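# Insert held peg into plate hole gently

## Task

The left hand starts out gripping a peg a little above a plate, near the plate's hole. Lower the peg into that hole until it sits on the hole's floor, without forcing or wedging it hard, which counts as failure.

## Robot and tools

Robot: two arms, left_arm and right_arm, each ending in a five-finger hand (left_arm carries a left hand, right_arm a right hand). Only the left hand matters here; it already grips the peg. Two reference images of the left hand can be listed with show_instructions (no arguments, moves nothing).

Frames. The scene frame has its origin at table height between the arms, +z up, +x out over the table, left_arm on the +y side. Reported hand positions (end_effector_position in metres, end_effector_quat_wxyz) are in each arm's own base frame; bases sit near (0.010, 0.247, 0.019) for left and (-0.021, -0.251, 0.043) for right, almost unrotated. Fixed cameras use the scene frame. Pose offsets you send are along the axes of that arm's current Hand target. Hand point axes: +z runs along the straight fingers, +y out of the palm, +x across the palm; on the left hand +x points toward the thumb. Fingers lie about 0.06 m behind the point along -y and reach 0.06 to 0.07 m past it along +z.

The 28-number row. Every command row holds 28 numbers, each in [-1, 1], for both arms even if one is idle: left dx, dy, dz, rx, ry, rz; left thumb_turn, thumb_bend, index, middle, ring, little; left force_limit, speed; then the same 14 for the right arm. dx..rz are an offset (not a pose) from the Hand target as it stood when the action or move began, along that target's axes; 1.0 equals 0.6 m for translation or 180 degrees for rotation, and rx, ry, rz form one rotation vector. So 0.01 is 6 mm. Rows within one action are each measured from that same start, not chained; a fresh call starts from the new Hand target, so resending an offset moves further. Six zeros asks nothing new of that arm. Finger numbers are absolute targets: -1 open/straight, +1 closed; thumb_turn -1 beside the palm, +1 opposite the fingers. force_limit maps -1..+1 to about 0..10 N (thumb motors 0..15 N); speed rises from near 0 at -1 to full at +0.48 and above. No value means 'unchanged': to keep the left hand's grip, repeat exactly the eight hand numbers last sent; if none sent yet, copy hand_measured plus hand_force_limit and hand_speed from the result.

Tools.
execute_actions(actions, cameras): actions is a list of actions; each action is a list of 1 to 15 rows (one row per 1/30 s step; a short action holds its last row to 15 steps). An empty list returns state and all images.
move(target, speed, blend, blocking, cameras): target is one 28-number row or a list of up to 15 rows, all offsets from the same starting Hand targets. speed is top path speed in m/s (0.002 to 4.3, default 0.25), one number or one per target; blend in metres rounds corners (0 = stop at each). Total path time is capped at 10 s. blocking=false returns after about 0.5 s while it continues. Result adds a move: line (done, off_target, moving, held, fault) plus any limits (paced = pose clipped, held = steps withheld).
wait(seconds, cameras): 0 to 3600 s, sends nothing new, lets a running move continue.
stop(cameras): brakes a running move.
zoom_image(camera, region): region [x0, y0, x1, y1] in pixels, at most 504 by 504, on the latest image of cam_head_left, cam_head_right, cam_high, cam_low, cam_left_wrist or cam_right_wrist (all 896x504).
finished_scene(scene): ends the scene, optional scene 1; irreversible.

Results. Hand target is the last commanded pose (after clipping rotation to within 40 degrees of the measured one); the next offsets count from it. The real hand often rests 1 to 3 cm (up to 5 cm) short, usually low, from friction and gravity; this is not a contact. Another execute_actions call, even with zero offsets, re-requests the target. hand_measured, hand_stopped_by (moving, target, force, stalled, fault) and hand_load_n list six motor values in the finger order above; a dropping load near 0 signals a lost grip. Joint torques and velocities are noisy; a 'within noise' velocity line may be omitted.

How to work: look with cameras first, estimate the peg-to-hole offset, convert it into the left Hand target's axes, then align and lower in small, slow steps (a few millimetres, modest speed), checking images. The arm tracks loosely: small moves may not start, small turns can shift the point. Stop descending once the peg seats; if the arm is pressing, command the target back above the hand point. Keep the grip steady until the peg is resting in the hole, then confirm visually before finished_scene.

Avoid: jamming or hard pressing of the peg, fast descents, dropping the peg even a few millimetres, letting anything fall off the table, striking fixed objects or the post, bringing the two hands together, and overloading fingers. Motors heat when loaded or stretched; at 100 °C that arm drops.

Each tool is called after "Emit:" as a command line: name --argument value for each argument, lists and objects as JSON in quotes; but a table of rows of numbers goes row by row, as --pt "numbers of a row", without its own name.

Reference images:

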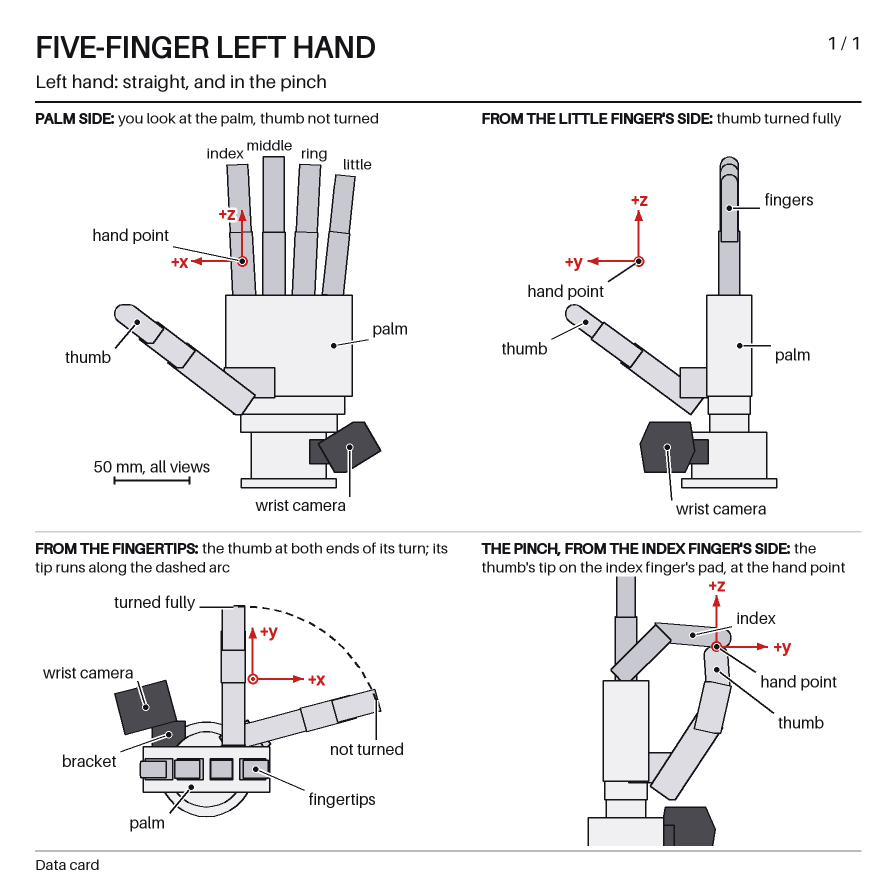

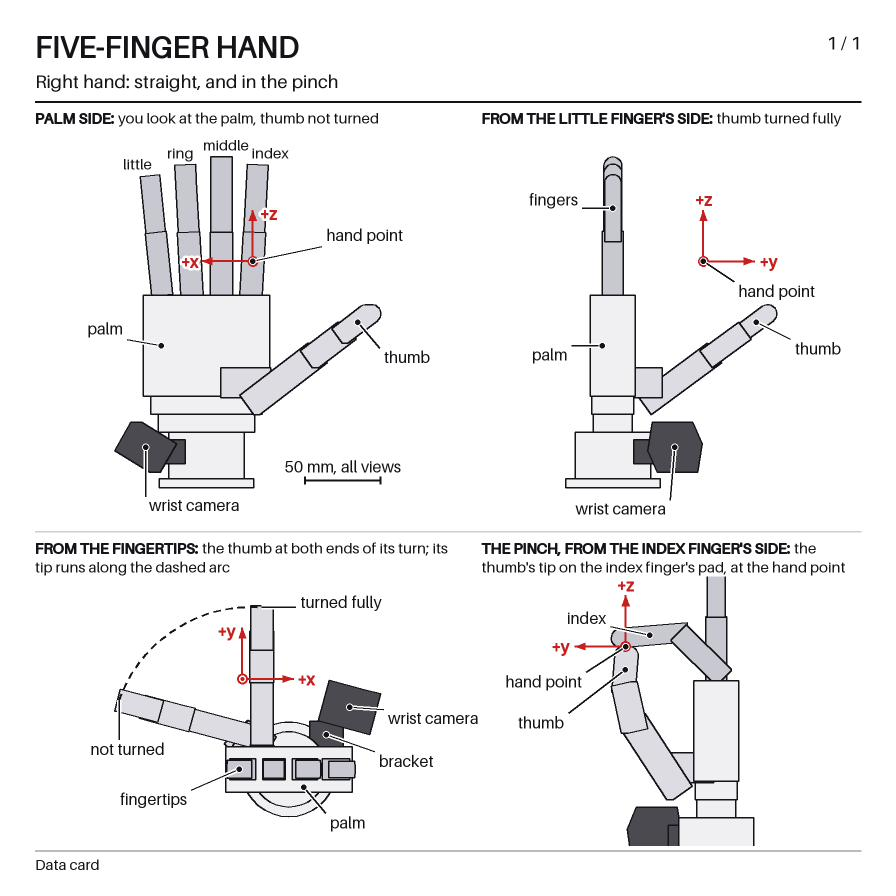

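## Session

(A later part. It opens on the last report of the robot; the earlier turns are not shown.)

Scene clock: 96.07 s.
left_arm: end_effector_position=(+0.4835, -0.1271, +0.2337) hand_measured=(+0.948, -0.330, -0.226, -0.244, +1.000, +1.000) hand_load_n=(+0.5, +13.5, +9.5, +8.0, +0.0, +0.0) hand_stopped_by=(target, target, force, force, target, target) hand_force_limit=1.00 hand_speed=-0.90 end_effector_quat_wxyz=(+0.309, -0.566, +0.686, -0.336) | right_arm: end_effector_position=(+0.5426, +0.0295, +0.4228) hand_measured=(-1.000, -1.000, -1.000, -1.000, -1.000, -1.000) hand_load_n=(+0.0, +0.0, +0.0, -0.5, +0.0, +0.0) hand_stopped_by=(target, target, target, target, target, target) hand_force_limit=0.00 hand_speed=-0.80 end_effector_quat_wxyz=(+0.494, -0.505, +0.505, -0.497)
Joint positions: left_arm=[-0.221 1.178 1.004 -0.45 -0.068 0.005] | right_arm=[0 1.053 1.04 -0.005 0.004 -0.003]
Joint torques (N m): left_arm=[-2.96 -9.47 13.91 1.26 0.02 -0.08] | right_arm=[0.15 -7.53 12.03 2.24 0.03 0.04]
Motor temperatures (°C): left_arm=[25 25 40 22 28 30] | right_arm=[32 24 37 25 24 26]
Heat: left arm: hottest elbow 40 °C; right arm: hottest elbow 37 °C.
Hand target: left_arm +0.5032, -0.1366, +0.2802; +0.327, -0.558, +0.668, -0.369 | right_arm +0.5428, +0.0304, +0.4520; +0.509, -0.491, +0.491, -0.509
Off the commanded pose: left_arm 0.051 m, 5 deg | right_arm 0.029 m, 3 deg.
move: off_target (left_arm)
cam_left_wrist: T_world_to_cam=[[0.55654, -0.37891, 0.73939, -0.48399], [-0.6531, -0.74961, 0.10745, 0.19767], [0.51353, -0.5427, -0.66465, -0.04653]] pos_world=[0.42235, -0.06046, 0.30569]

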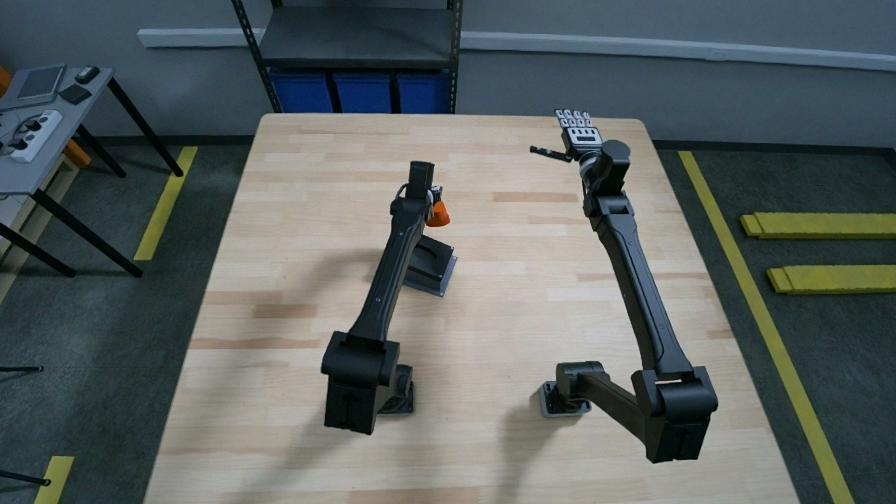

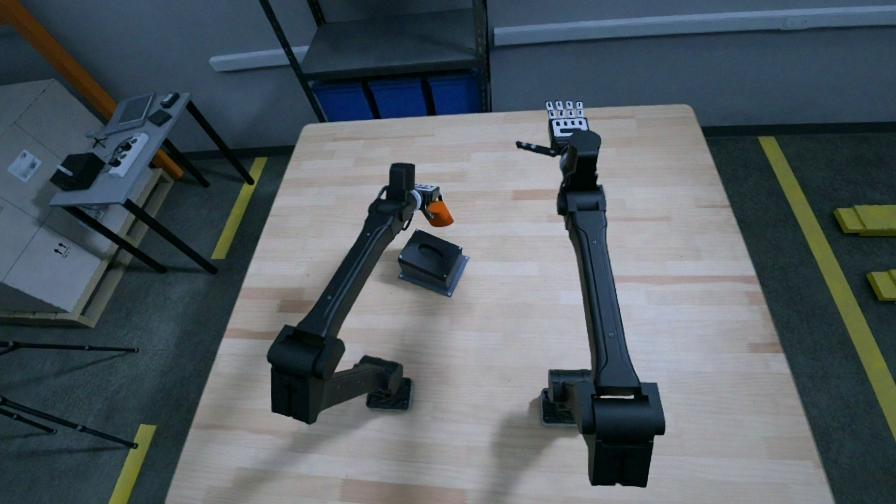

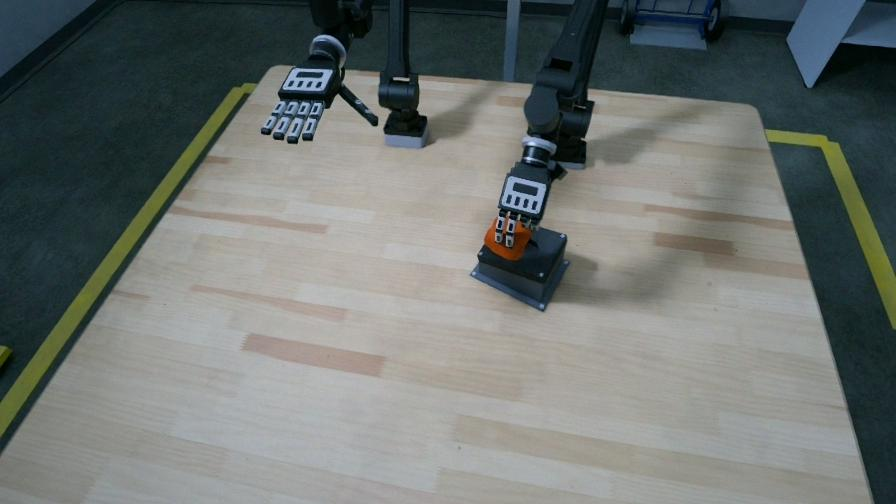

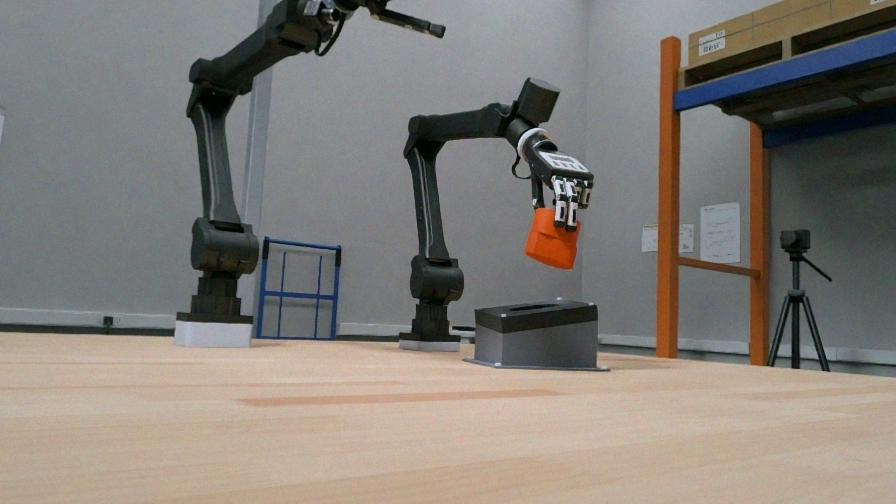

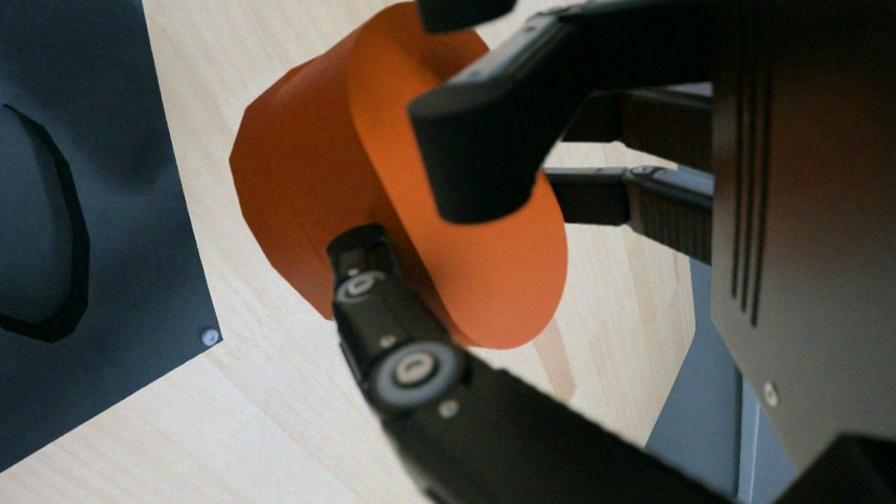

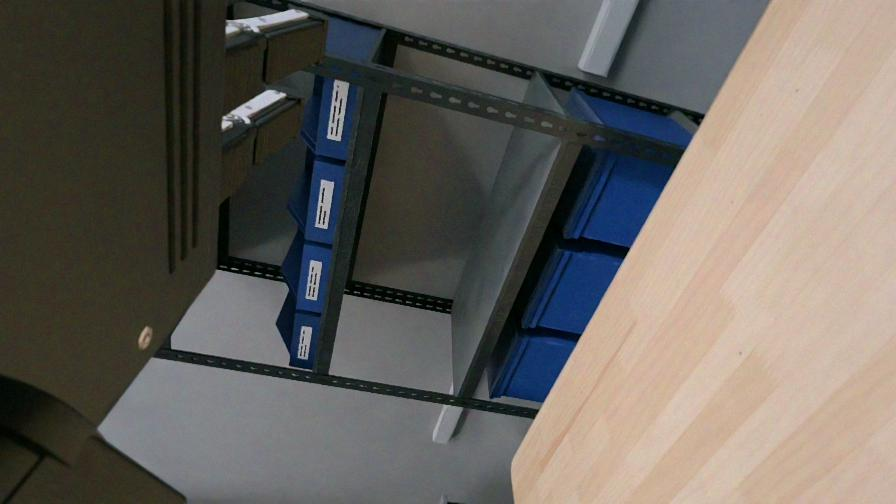

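Emit:
move --target '[0,0,0,-0.0093,0.0363,0.1010,0.948,-0.324,-0.226,-0.244,1,1,1,-0.9,0,0,0,0,0,0,-1,-1,-1,-1,-1,-1,0,-0.8]' --speed 0.1 --cameras '["all"]'

Emit:
zoom_image --camera "cam_low" --region '[510, 200, 600, 290]'

Emit:
zoom_image --camera "cam_head_right" --region '[410, 180, 470, 240]'

Emit:
zoom_image --camera "cam_head_left" --region '[410, 180, 470, 240]'

Emit:
zoom_image --camera "cam_left_wrist" --region '[0, 0, 360, 360]'

Scene clock: 347.67 s.
left_arm: end_effector_position=(+0.4828, -0.1289, +0.2345) hand_measured=(+0.948, -0.330, -0.226, -0.244, +1.000, +1.000) hand_load_n=(+1.0, +14.0, +9.5, +8.0, +0.0, +0.0) hand_stopped_by=(target, target, force, force, target, target) hand_force_limit=1.00 hand_speed=-0.90 end_effector_quat_wxyz=(+0.307, -0.447, +0.781, -0.309) | right_arm: end_effector_position=(+0.5426, +0.0295, +0.4228) hand_measured=(-1.000, -1.000, -1.000, -1.000, -1.000, -1.000) hand_load_n=(-0.5, +0.0, +0.0, -0.5, +0.0, +0.0) hand_stopped_by=(target, target, target, target, target, target) hand_force_limit=0.00 hand_speed=-0.80 end_effector_quat_wxyz=(+0.494, -0.505, +0.505, -0.497)
Joint positions: left_arm=[-0.221 1.213 1.066 -0.522 0.037 0.293] | right_arm=[0 1.053 1.04 -0.005 0.004 -0.003]
Joint torques (N m): left_arm=[-2.73 -9.82 14.04 1.21 0.22 0.15] | right_arm=[0.15 -7.53 12 2.24 0.03 0.05]
Motor temperatures (°C): left_arm=[25 26 51 21 26 27] | right_arm=[29 24 43 23 22 25]
Heat: left arm: hottest elbow 51 °C; right arm: hottest elbow 43 °C.
Hand target: left_arm +0.5032, -0.1366, +0.2802; +0.334, -0.428, +0.770, -0.334 | right_arm +0.5428, +0.0304, +0.4520; +0.509, -0.491, +0.491, -0.509
Off the commanded pose: left_arm 0.051 m, 5 deg | right_arm 0.029 m, 3 deg.
move: off_target (left_arm)
cam_left_wrist: T_world_to_cam=[[0.43464, -0.62898, 0.64457, -0.4359], [-0.82285, -0.56826, 0.00034, 0.32621], [0.36607, -0.53053, -0.76455, 0.04957]] pos_world=[0.43973, -0.0625, 0.31876]

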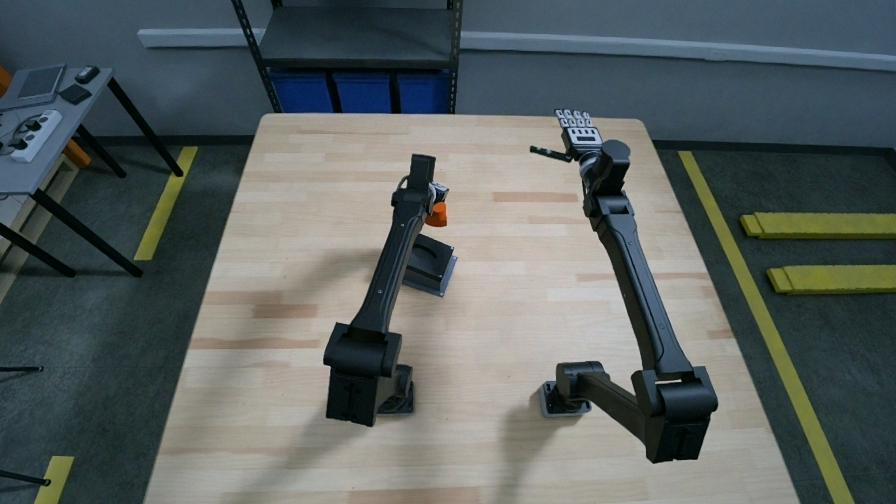

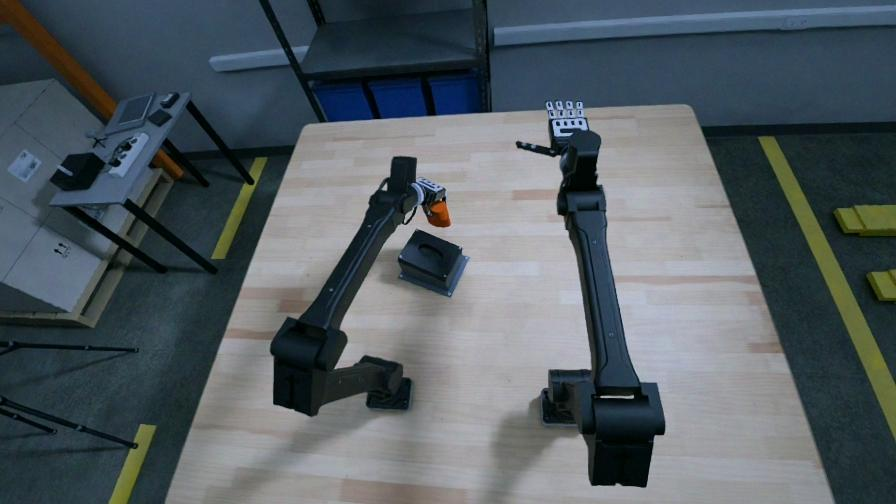

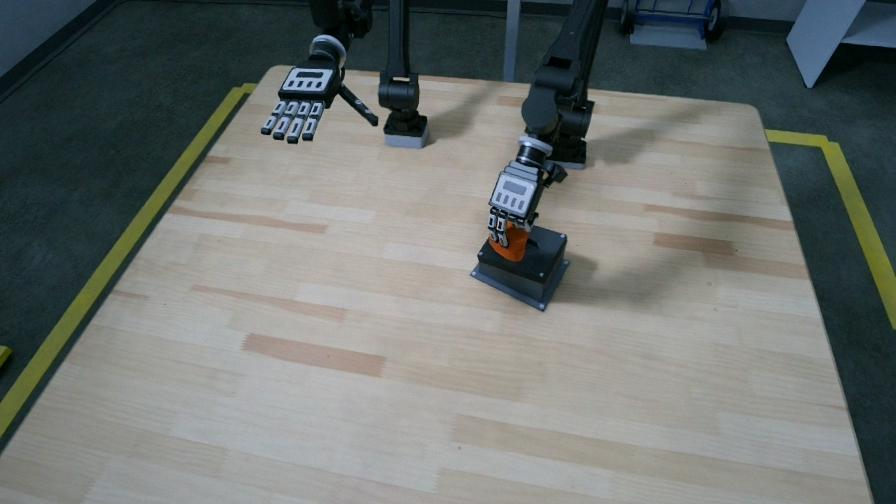

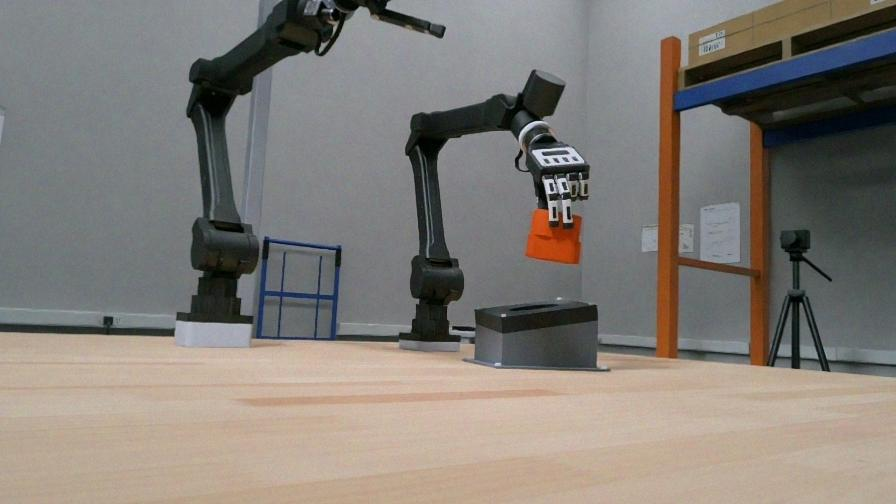

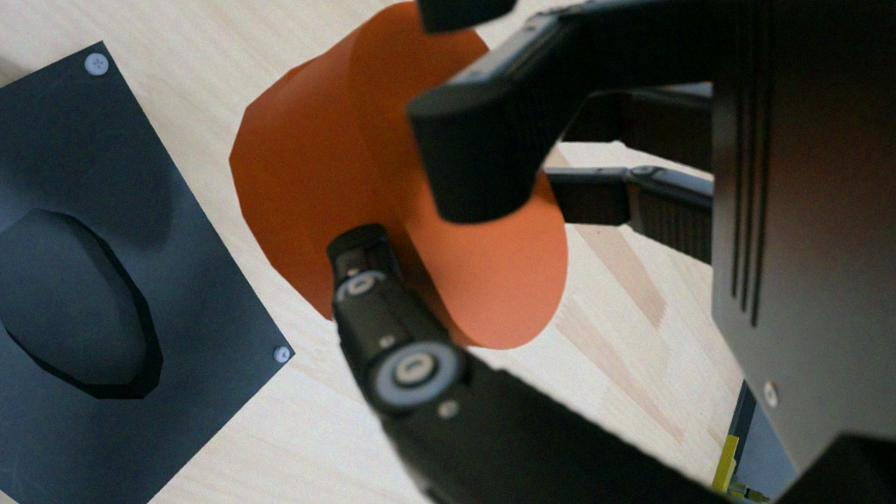

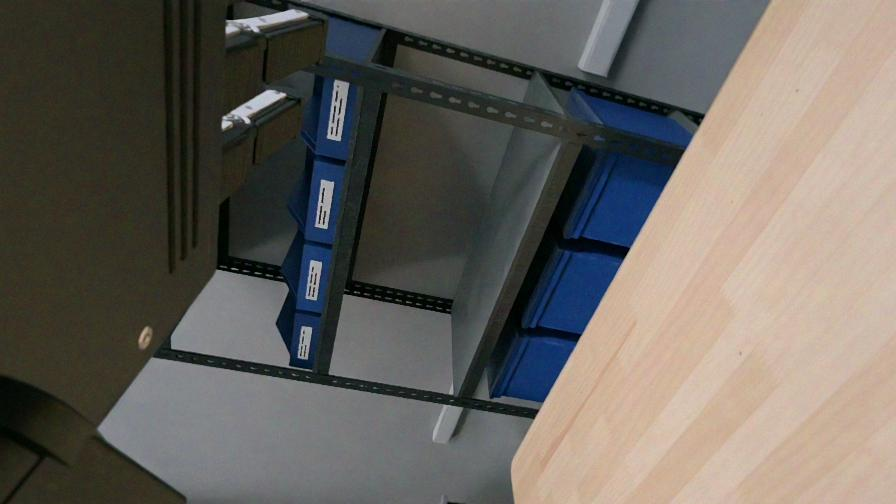

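Scaled by 5.600 from the camera's image (finer frame: 1280x720).

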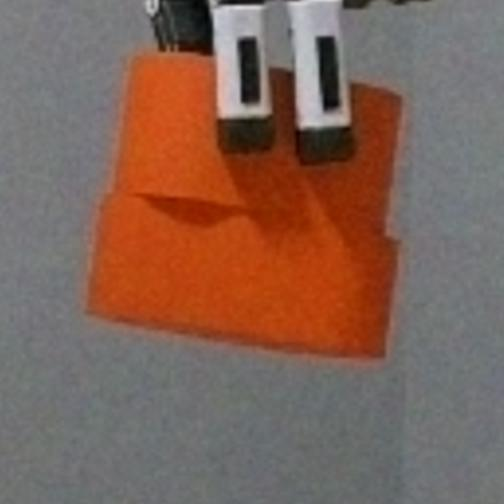

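Scaled by 8.400 from the camera's image (finer frame: 1280x720).

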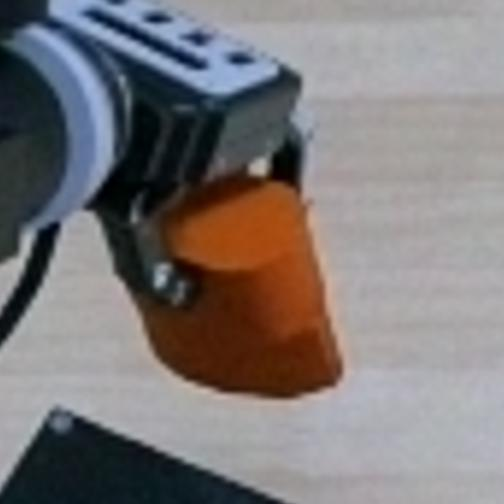

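Scaled by 8.400 from the camera's image (finer frame: 1280x720).

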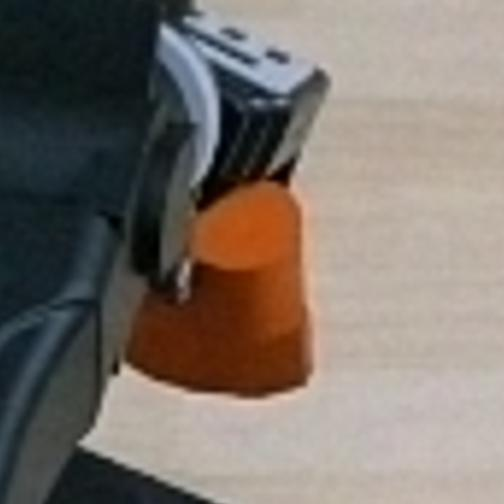

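Scaled by 1.400 from the camera's image (finer frame: 1280x720).

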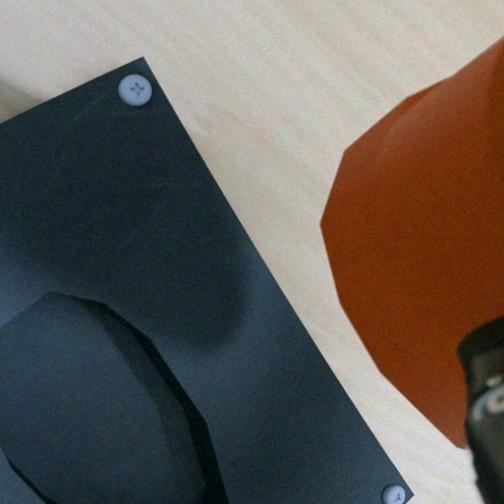

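Emit:
zoom_image --camera "cam_left_wrist" --region '[0, 190, 220, 410]'

Emit:
zoom_image --camera "cam_left_wrist" --region '[210, 30, 360, 180]'

Emit:
zoom_image --camera "cam_left_wrist" --region '[210, 180, 360, 330]'

Scaled by 2.291 from the camera's image (finer frame: 1280x720).

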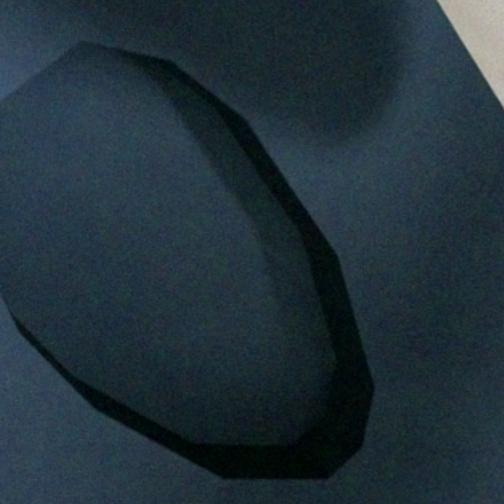

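Scaled by 3.360 from the camera's image (finer frame: 1280x720).

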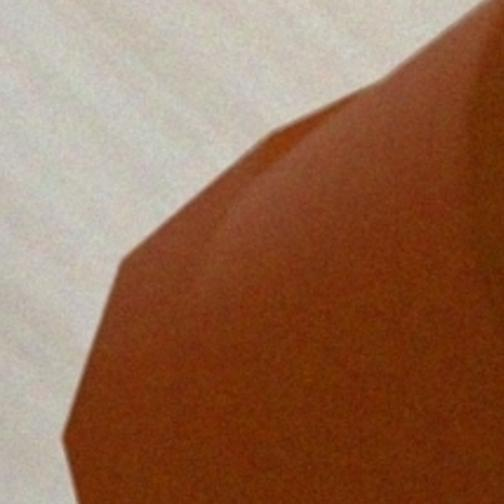

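Scaled by 3.360 from the camera's image (finer frame: 1280x720).

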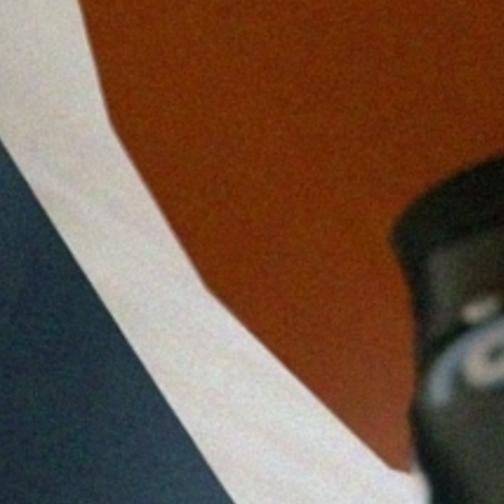

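Emit:
move --target '[0.0299,0.1459,-0.0581,0.0062,-0.0149,0.0189,0.948,-0.324,-0.226,-0.244,1,1,1,-0.9,0,0,0,0,0,0,-1,-1,-1,-1,-1,-1,0,-0.8]' --speed 0.08 --cameras '["all"]'

Emit:
zoom_image --camera "cam_low" --region '[490, 220, 600, 340]'

Emit:
zoom_image --camera "cam_head_right" --region '[400, 200, 470, 290]'

Emit:
zoom_image --camera "cam_head_left" --region '[400, 200, 470, 290]'

Emit:
zoom_image --camera "cam_left_wrist" --region '[0, 0, 360, 360]'

Scene clock: 488.17 s.
left_arm: end_effector_position=(+0.4202, -0.1039, +0.1990) hand_measured=(+0.948, -0.330, -0.226, -0.244, +1.000, +1.000) hand_load_n=(+1.0, +14.0, +9.5, +8.0, +0.0, +0.0) hand_stopped_by=(target, target, force, force, target, target) hand_force_limit=1.00 hand_speed=-0.90 end_effector_quat_wxyz=(+0.340, -0.427, +0.782, -0.300) | right_arm: end_effector_position=(+0.5426, +0.0295, +0.4228) hand_measured=(-1.000, -1.000, -1.000, -1.000, -1.000, -1.000) hand_load_n=(-0.5, +0.0, +0.0, +0.0, +0.0, +0.0) hand_stopped_by=(target, target, target, target, target, target) hand_force_limit=0.00 hand_speed=-0.80 end_effector_quat_wxyz=(+0.494, -0.505, +0.505, -0.497)
Joint positions: left_arm=[-0.221 1.02 0.816 -0.426 0.001 0.35] | right_arm=[0 1.053 1.04 -0.005 0.004 -0.003]
Joint torques (N m): left_arm=[-2.96 -8.76 9.48 2.44 0.03 0.14] | right_arm=[0.32 -7.71 12 2.29 0.03 0.05]
Motor temperatures (°C): left_arm=[24 25 55 21 25 27] | right_arm=[28 24 44 22 21 24]
Heat: left arm: hottest elbow 55 °C; right arm: hottest elbow 44 °C.
Hand target: left_arm +0.4297, -0.1086, +0.2253; +0.366, -0.409, +0.771, -0.321 | right_arm +0.5428, +0.0304, +0.4520; +0.509, -0.491, +0.491, -0.509
Off the commanded pose: left_arm 0.028 m, 5 deg | right_arm 0.029 m, 3 deg.
move: off_target (left_arm)
cam_left_wrist: T_world_to_cam=[[0.39577, -0.66726, 0.63098, -0.35501], [-0.82433, -0.56096, -0.07616, 0.30551], [0.40477, -0.48999, -0.77206, 0.04798]] pos_world=[0.37293, -0.042, 0.28431]

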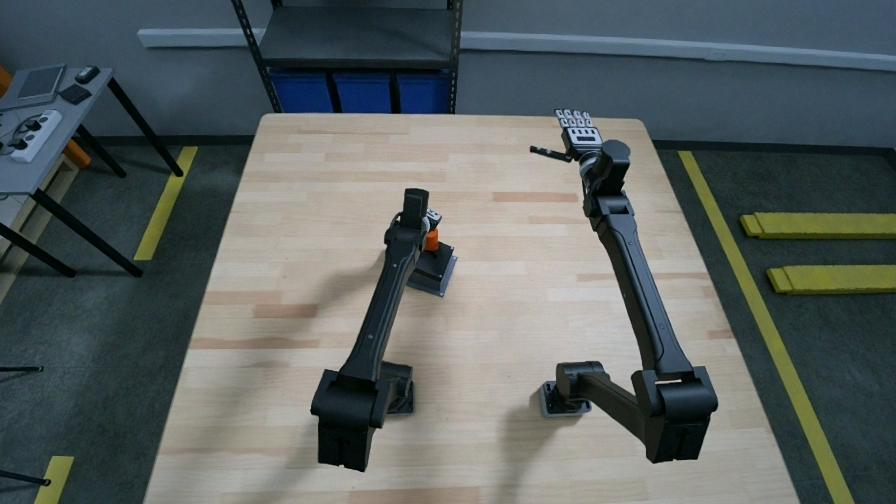

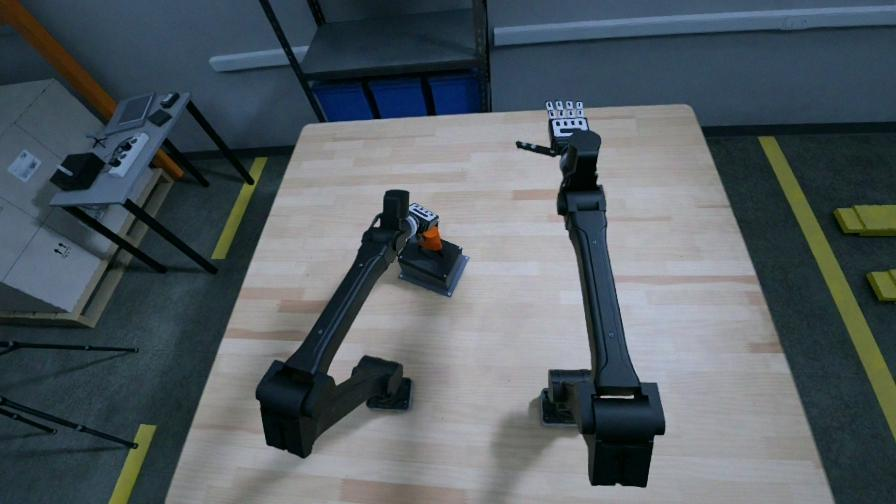

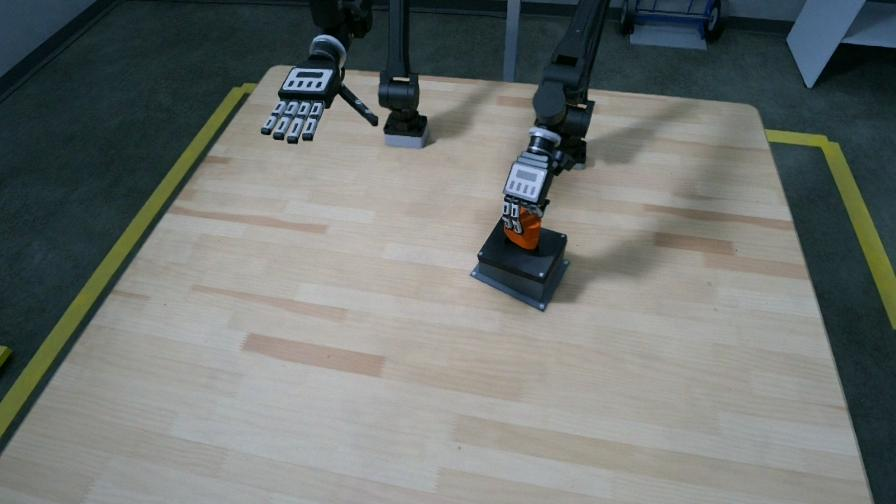

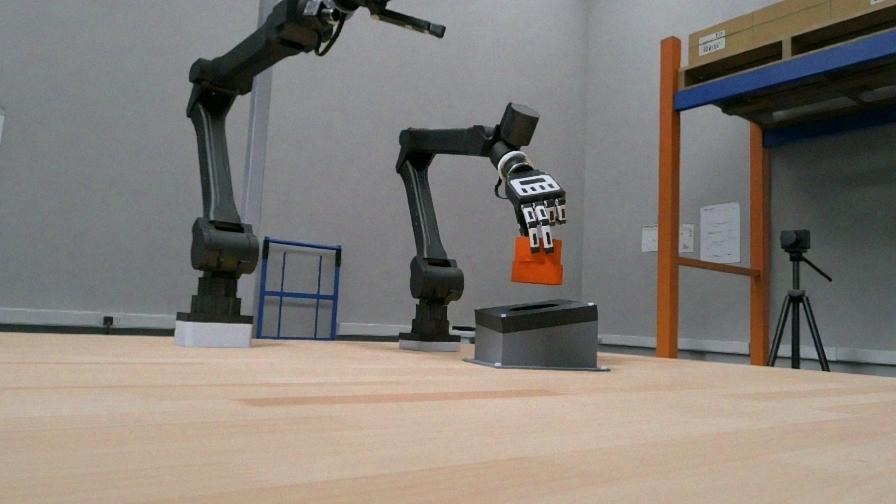

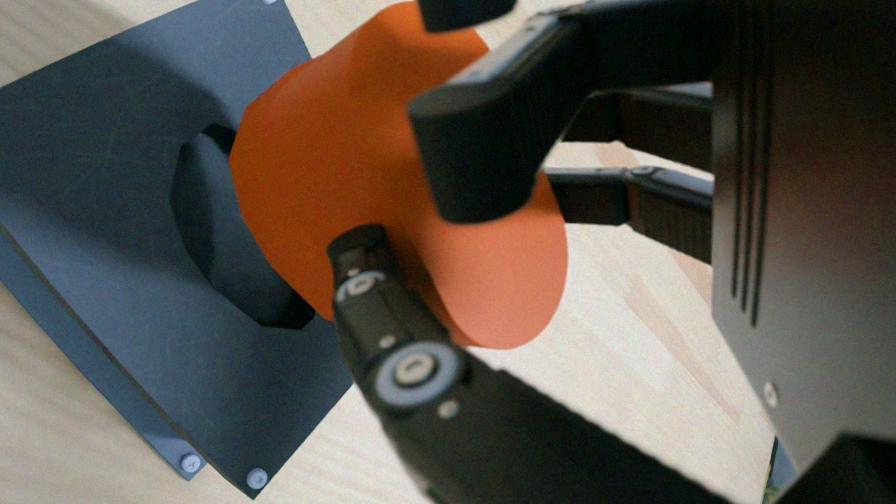

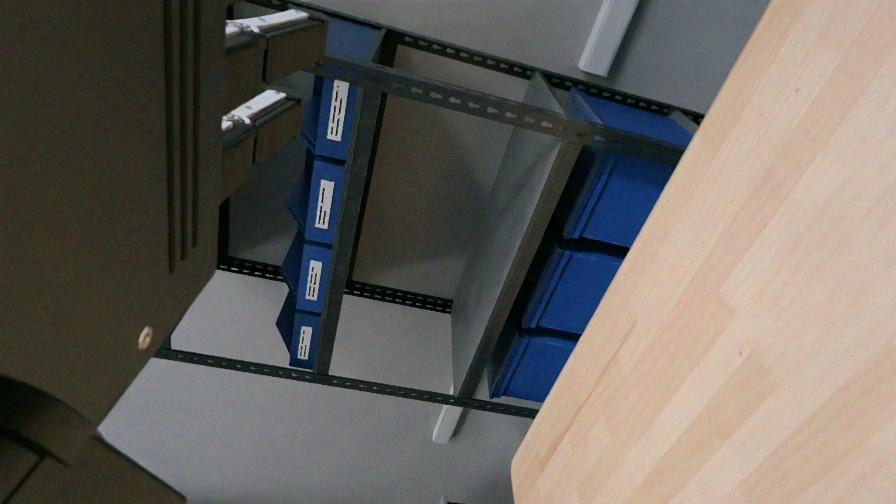

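Scaled by 4.200 from the camera's image (finer frame: 1280x720).

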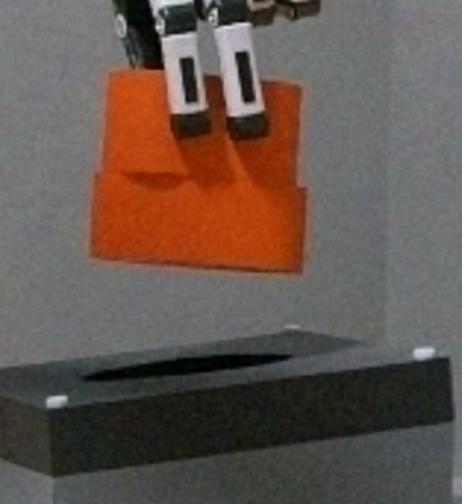

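Scaled by 5.600 from the camera's image (finer frame: 1280x720).

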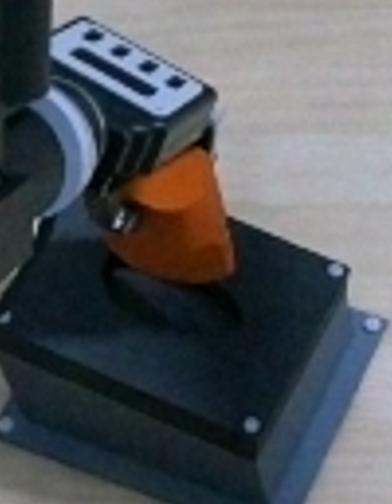

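Scaled by 5.600 from the camera's image (finer frame: 1280x720).

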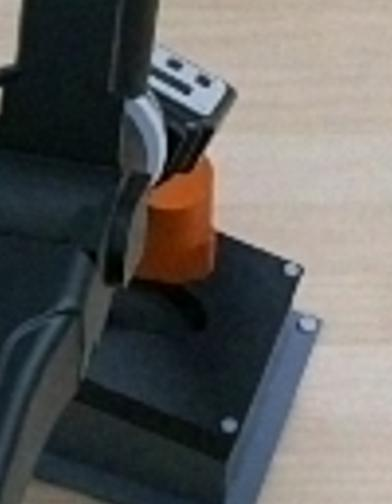

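Scaled by 1.400 from the camera's image (finer frame: 1280x720).

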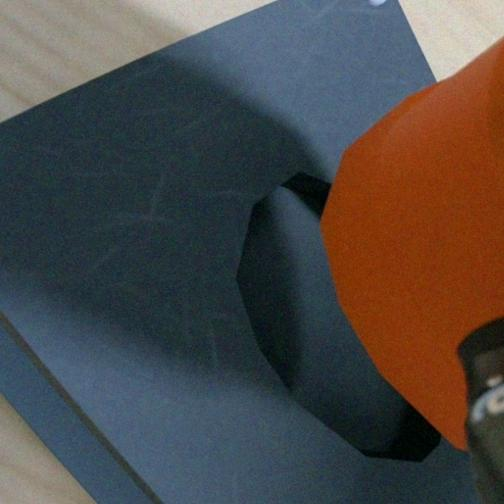

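Emit:
zoom_image --camera "cam_left_wrist" --region '[150, 100, 330, 240]'

Emit:
zoom_image --camera "cam_left_wrist" --region '[180, 210, 350, 340]'

Emit:
zoom_image --camera "cam_low" --region '[500, 230, 570, 300]'

Scaled by 2.800 from the camera's image (finer frame: 1280x720).

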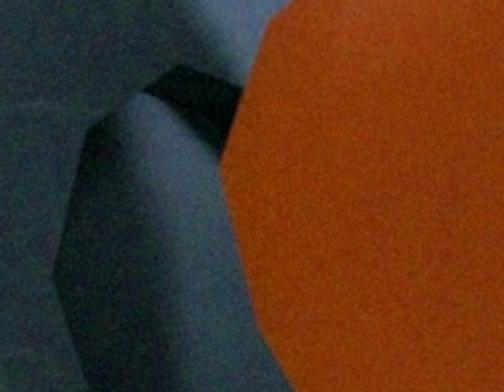

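Scaled by 2.965 from the camera's image (finer frame: 1280x720).

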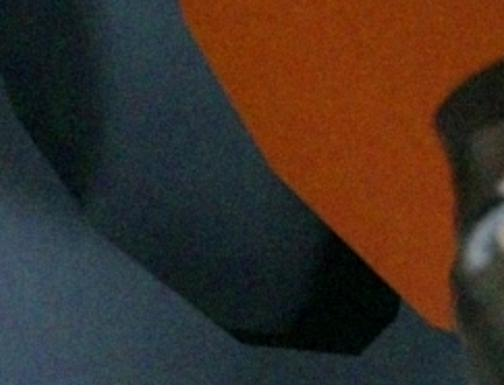

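Scaled by 7.200 from the camera's image (finer frame: 1280x720).

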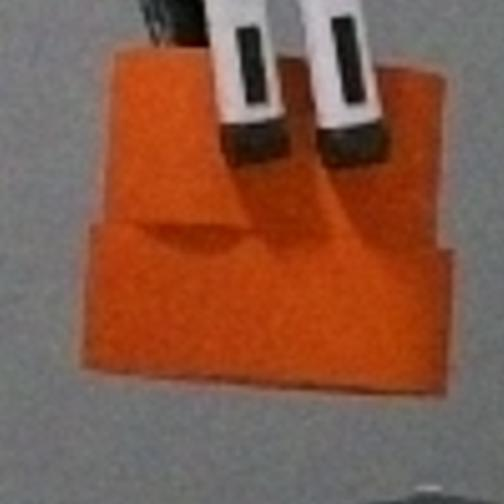

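Emit:
zoom_image --camera "cam_left_wrist" --region '[160, 190, 230, 260]'

Emit:
zoom_image --camera "cam_left_wrist" --region '[180, 240, 250, 310]'

Emit:
zoom_image --camera "cam_left_wrist" --region '[240, 270, 340, 340]'

Emit:
zoom_image --camera "cam_left_wrist" --region '[150, 110, 250, 210]'

Scaled by 7.200 from the camera's image (finer frame: 1280x720).

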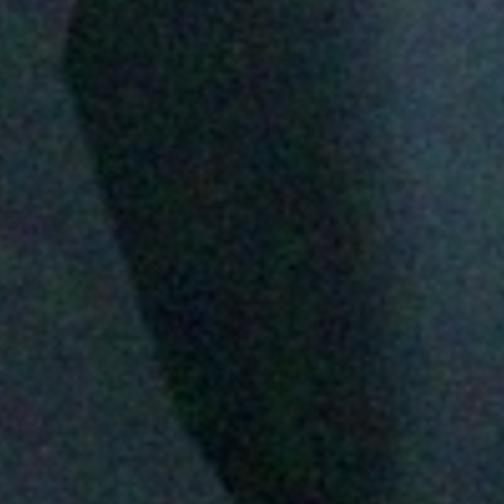

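Scaled by 7.200 from the camera's image (finer frame: 1280x720).

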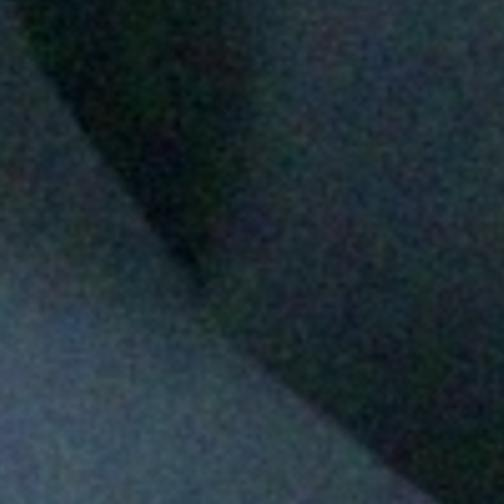

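Scaled by 5.040 from the camera's image (finer frame: 1280x720).

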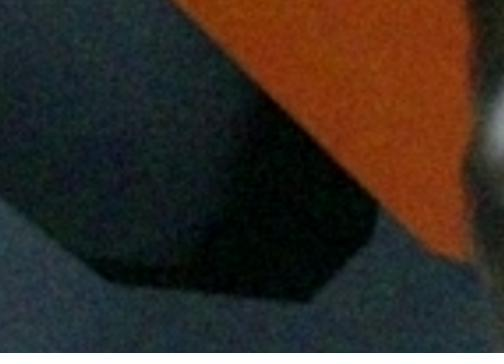

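Scaled by 5.040 from the camera's image (finer frame: 1280x720).

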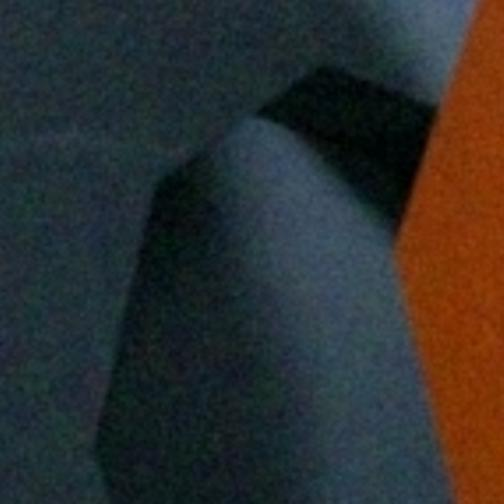

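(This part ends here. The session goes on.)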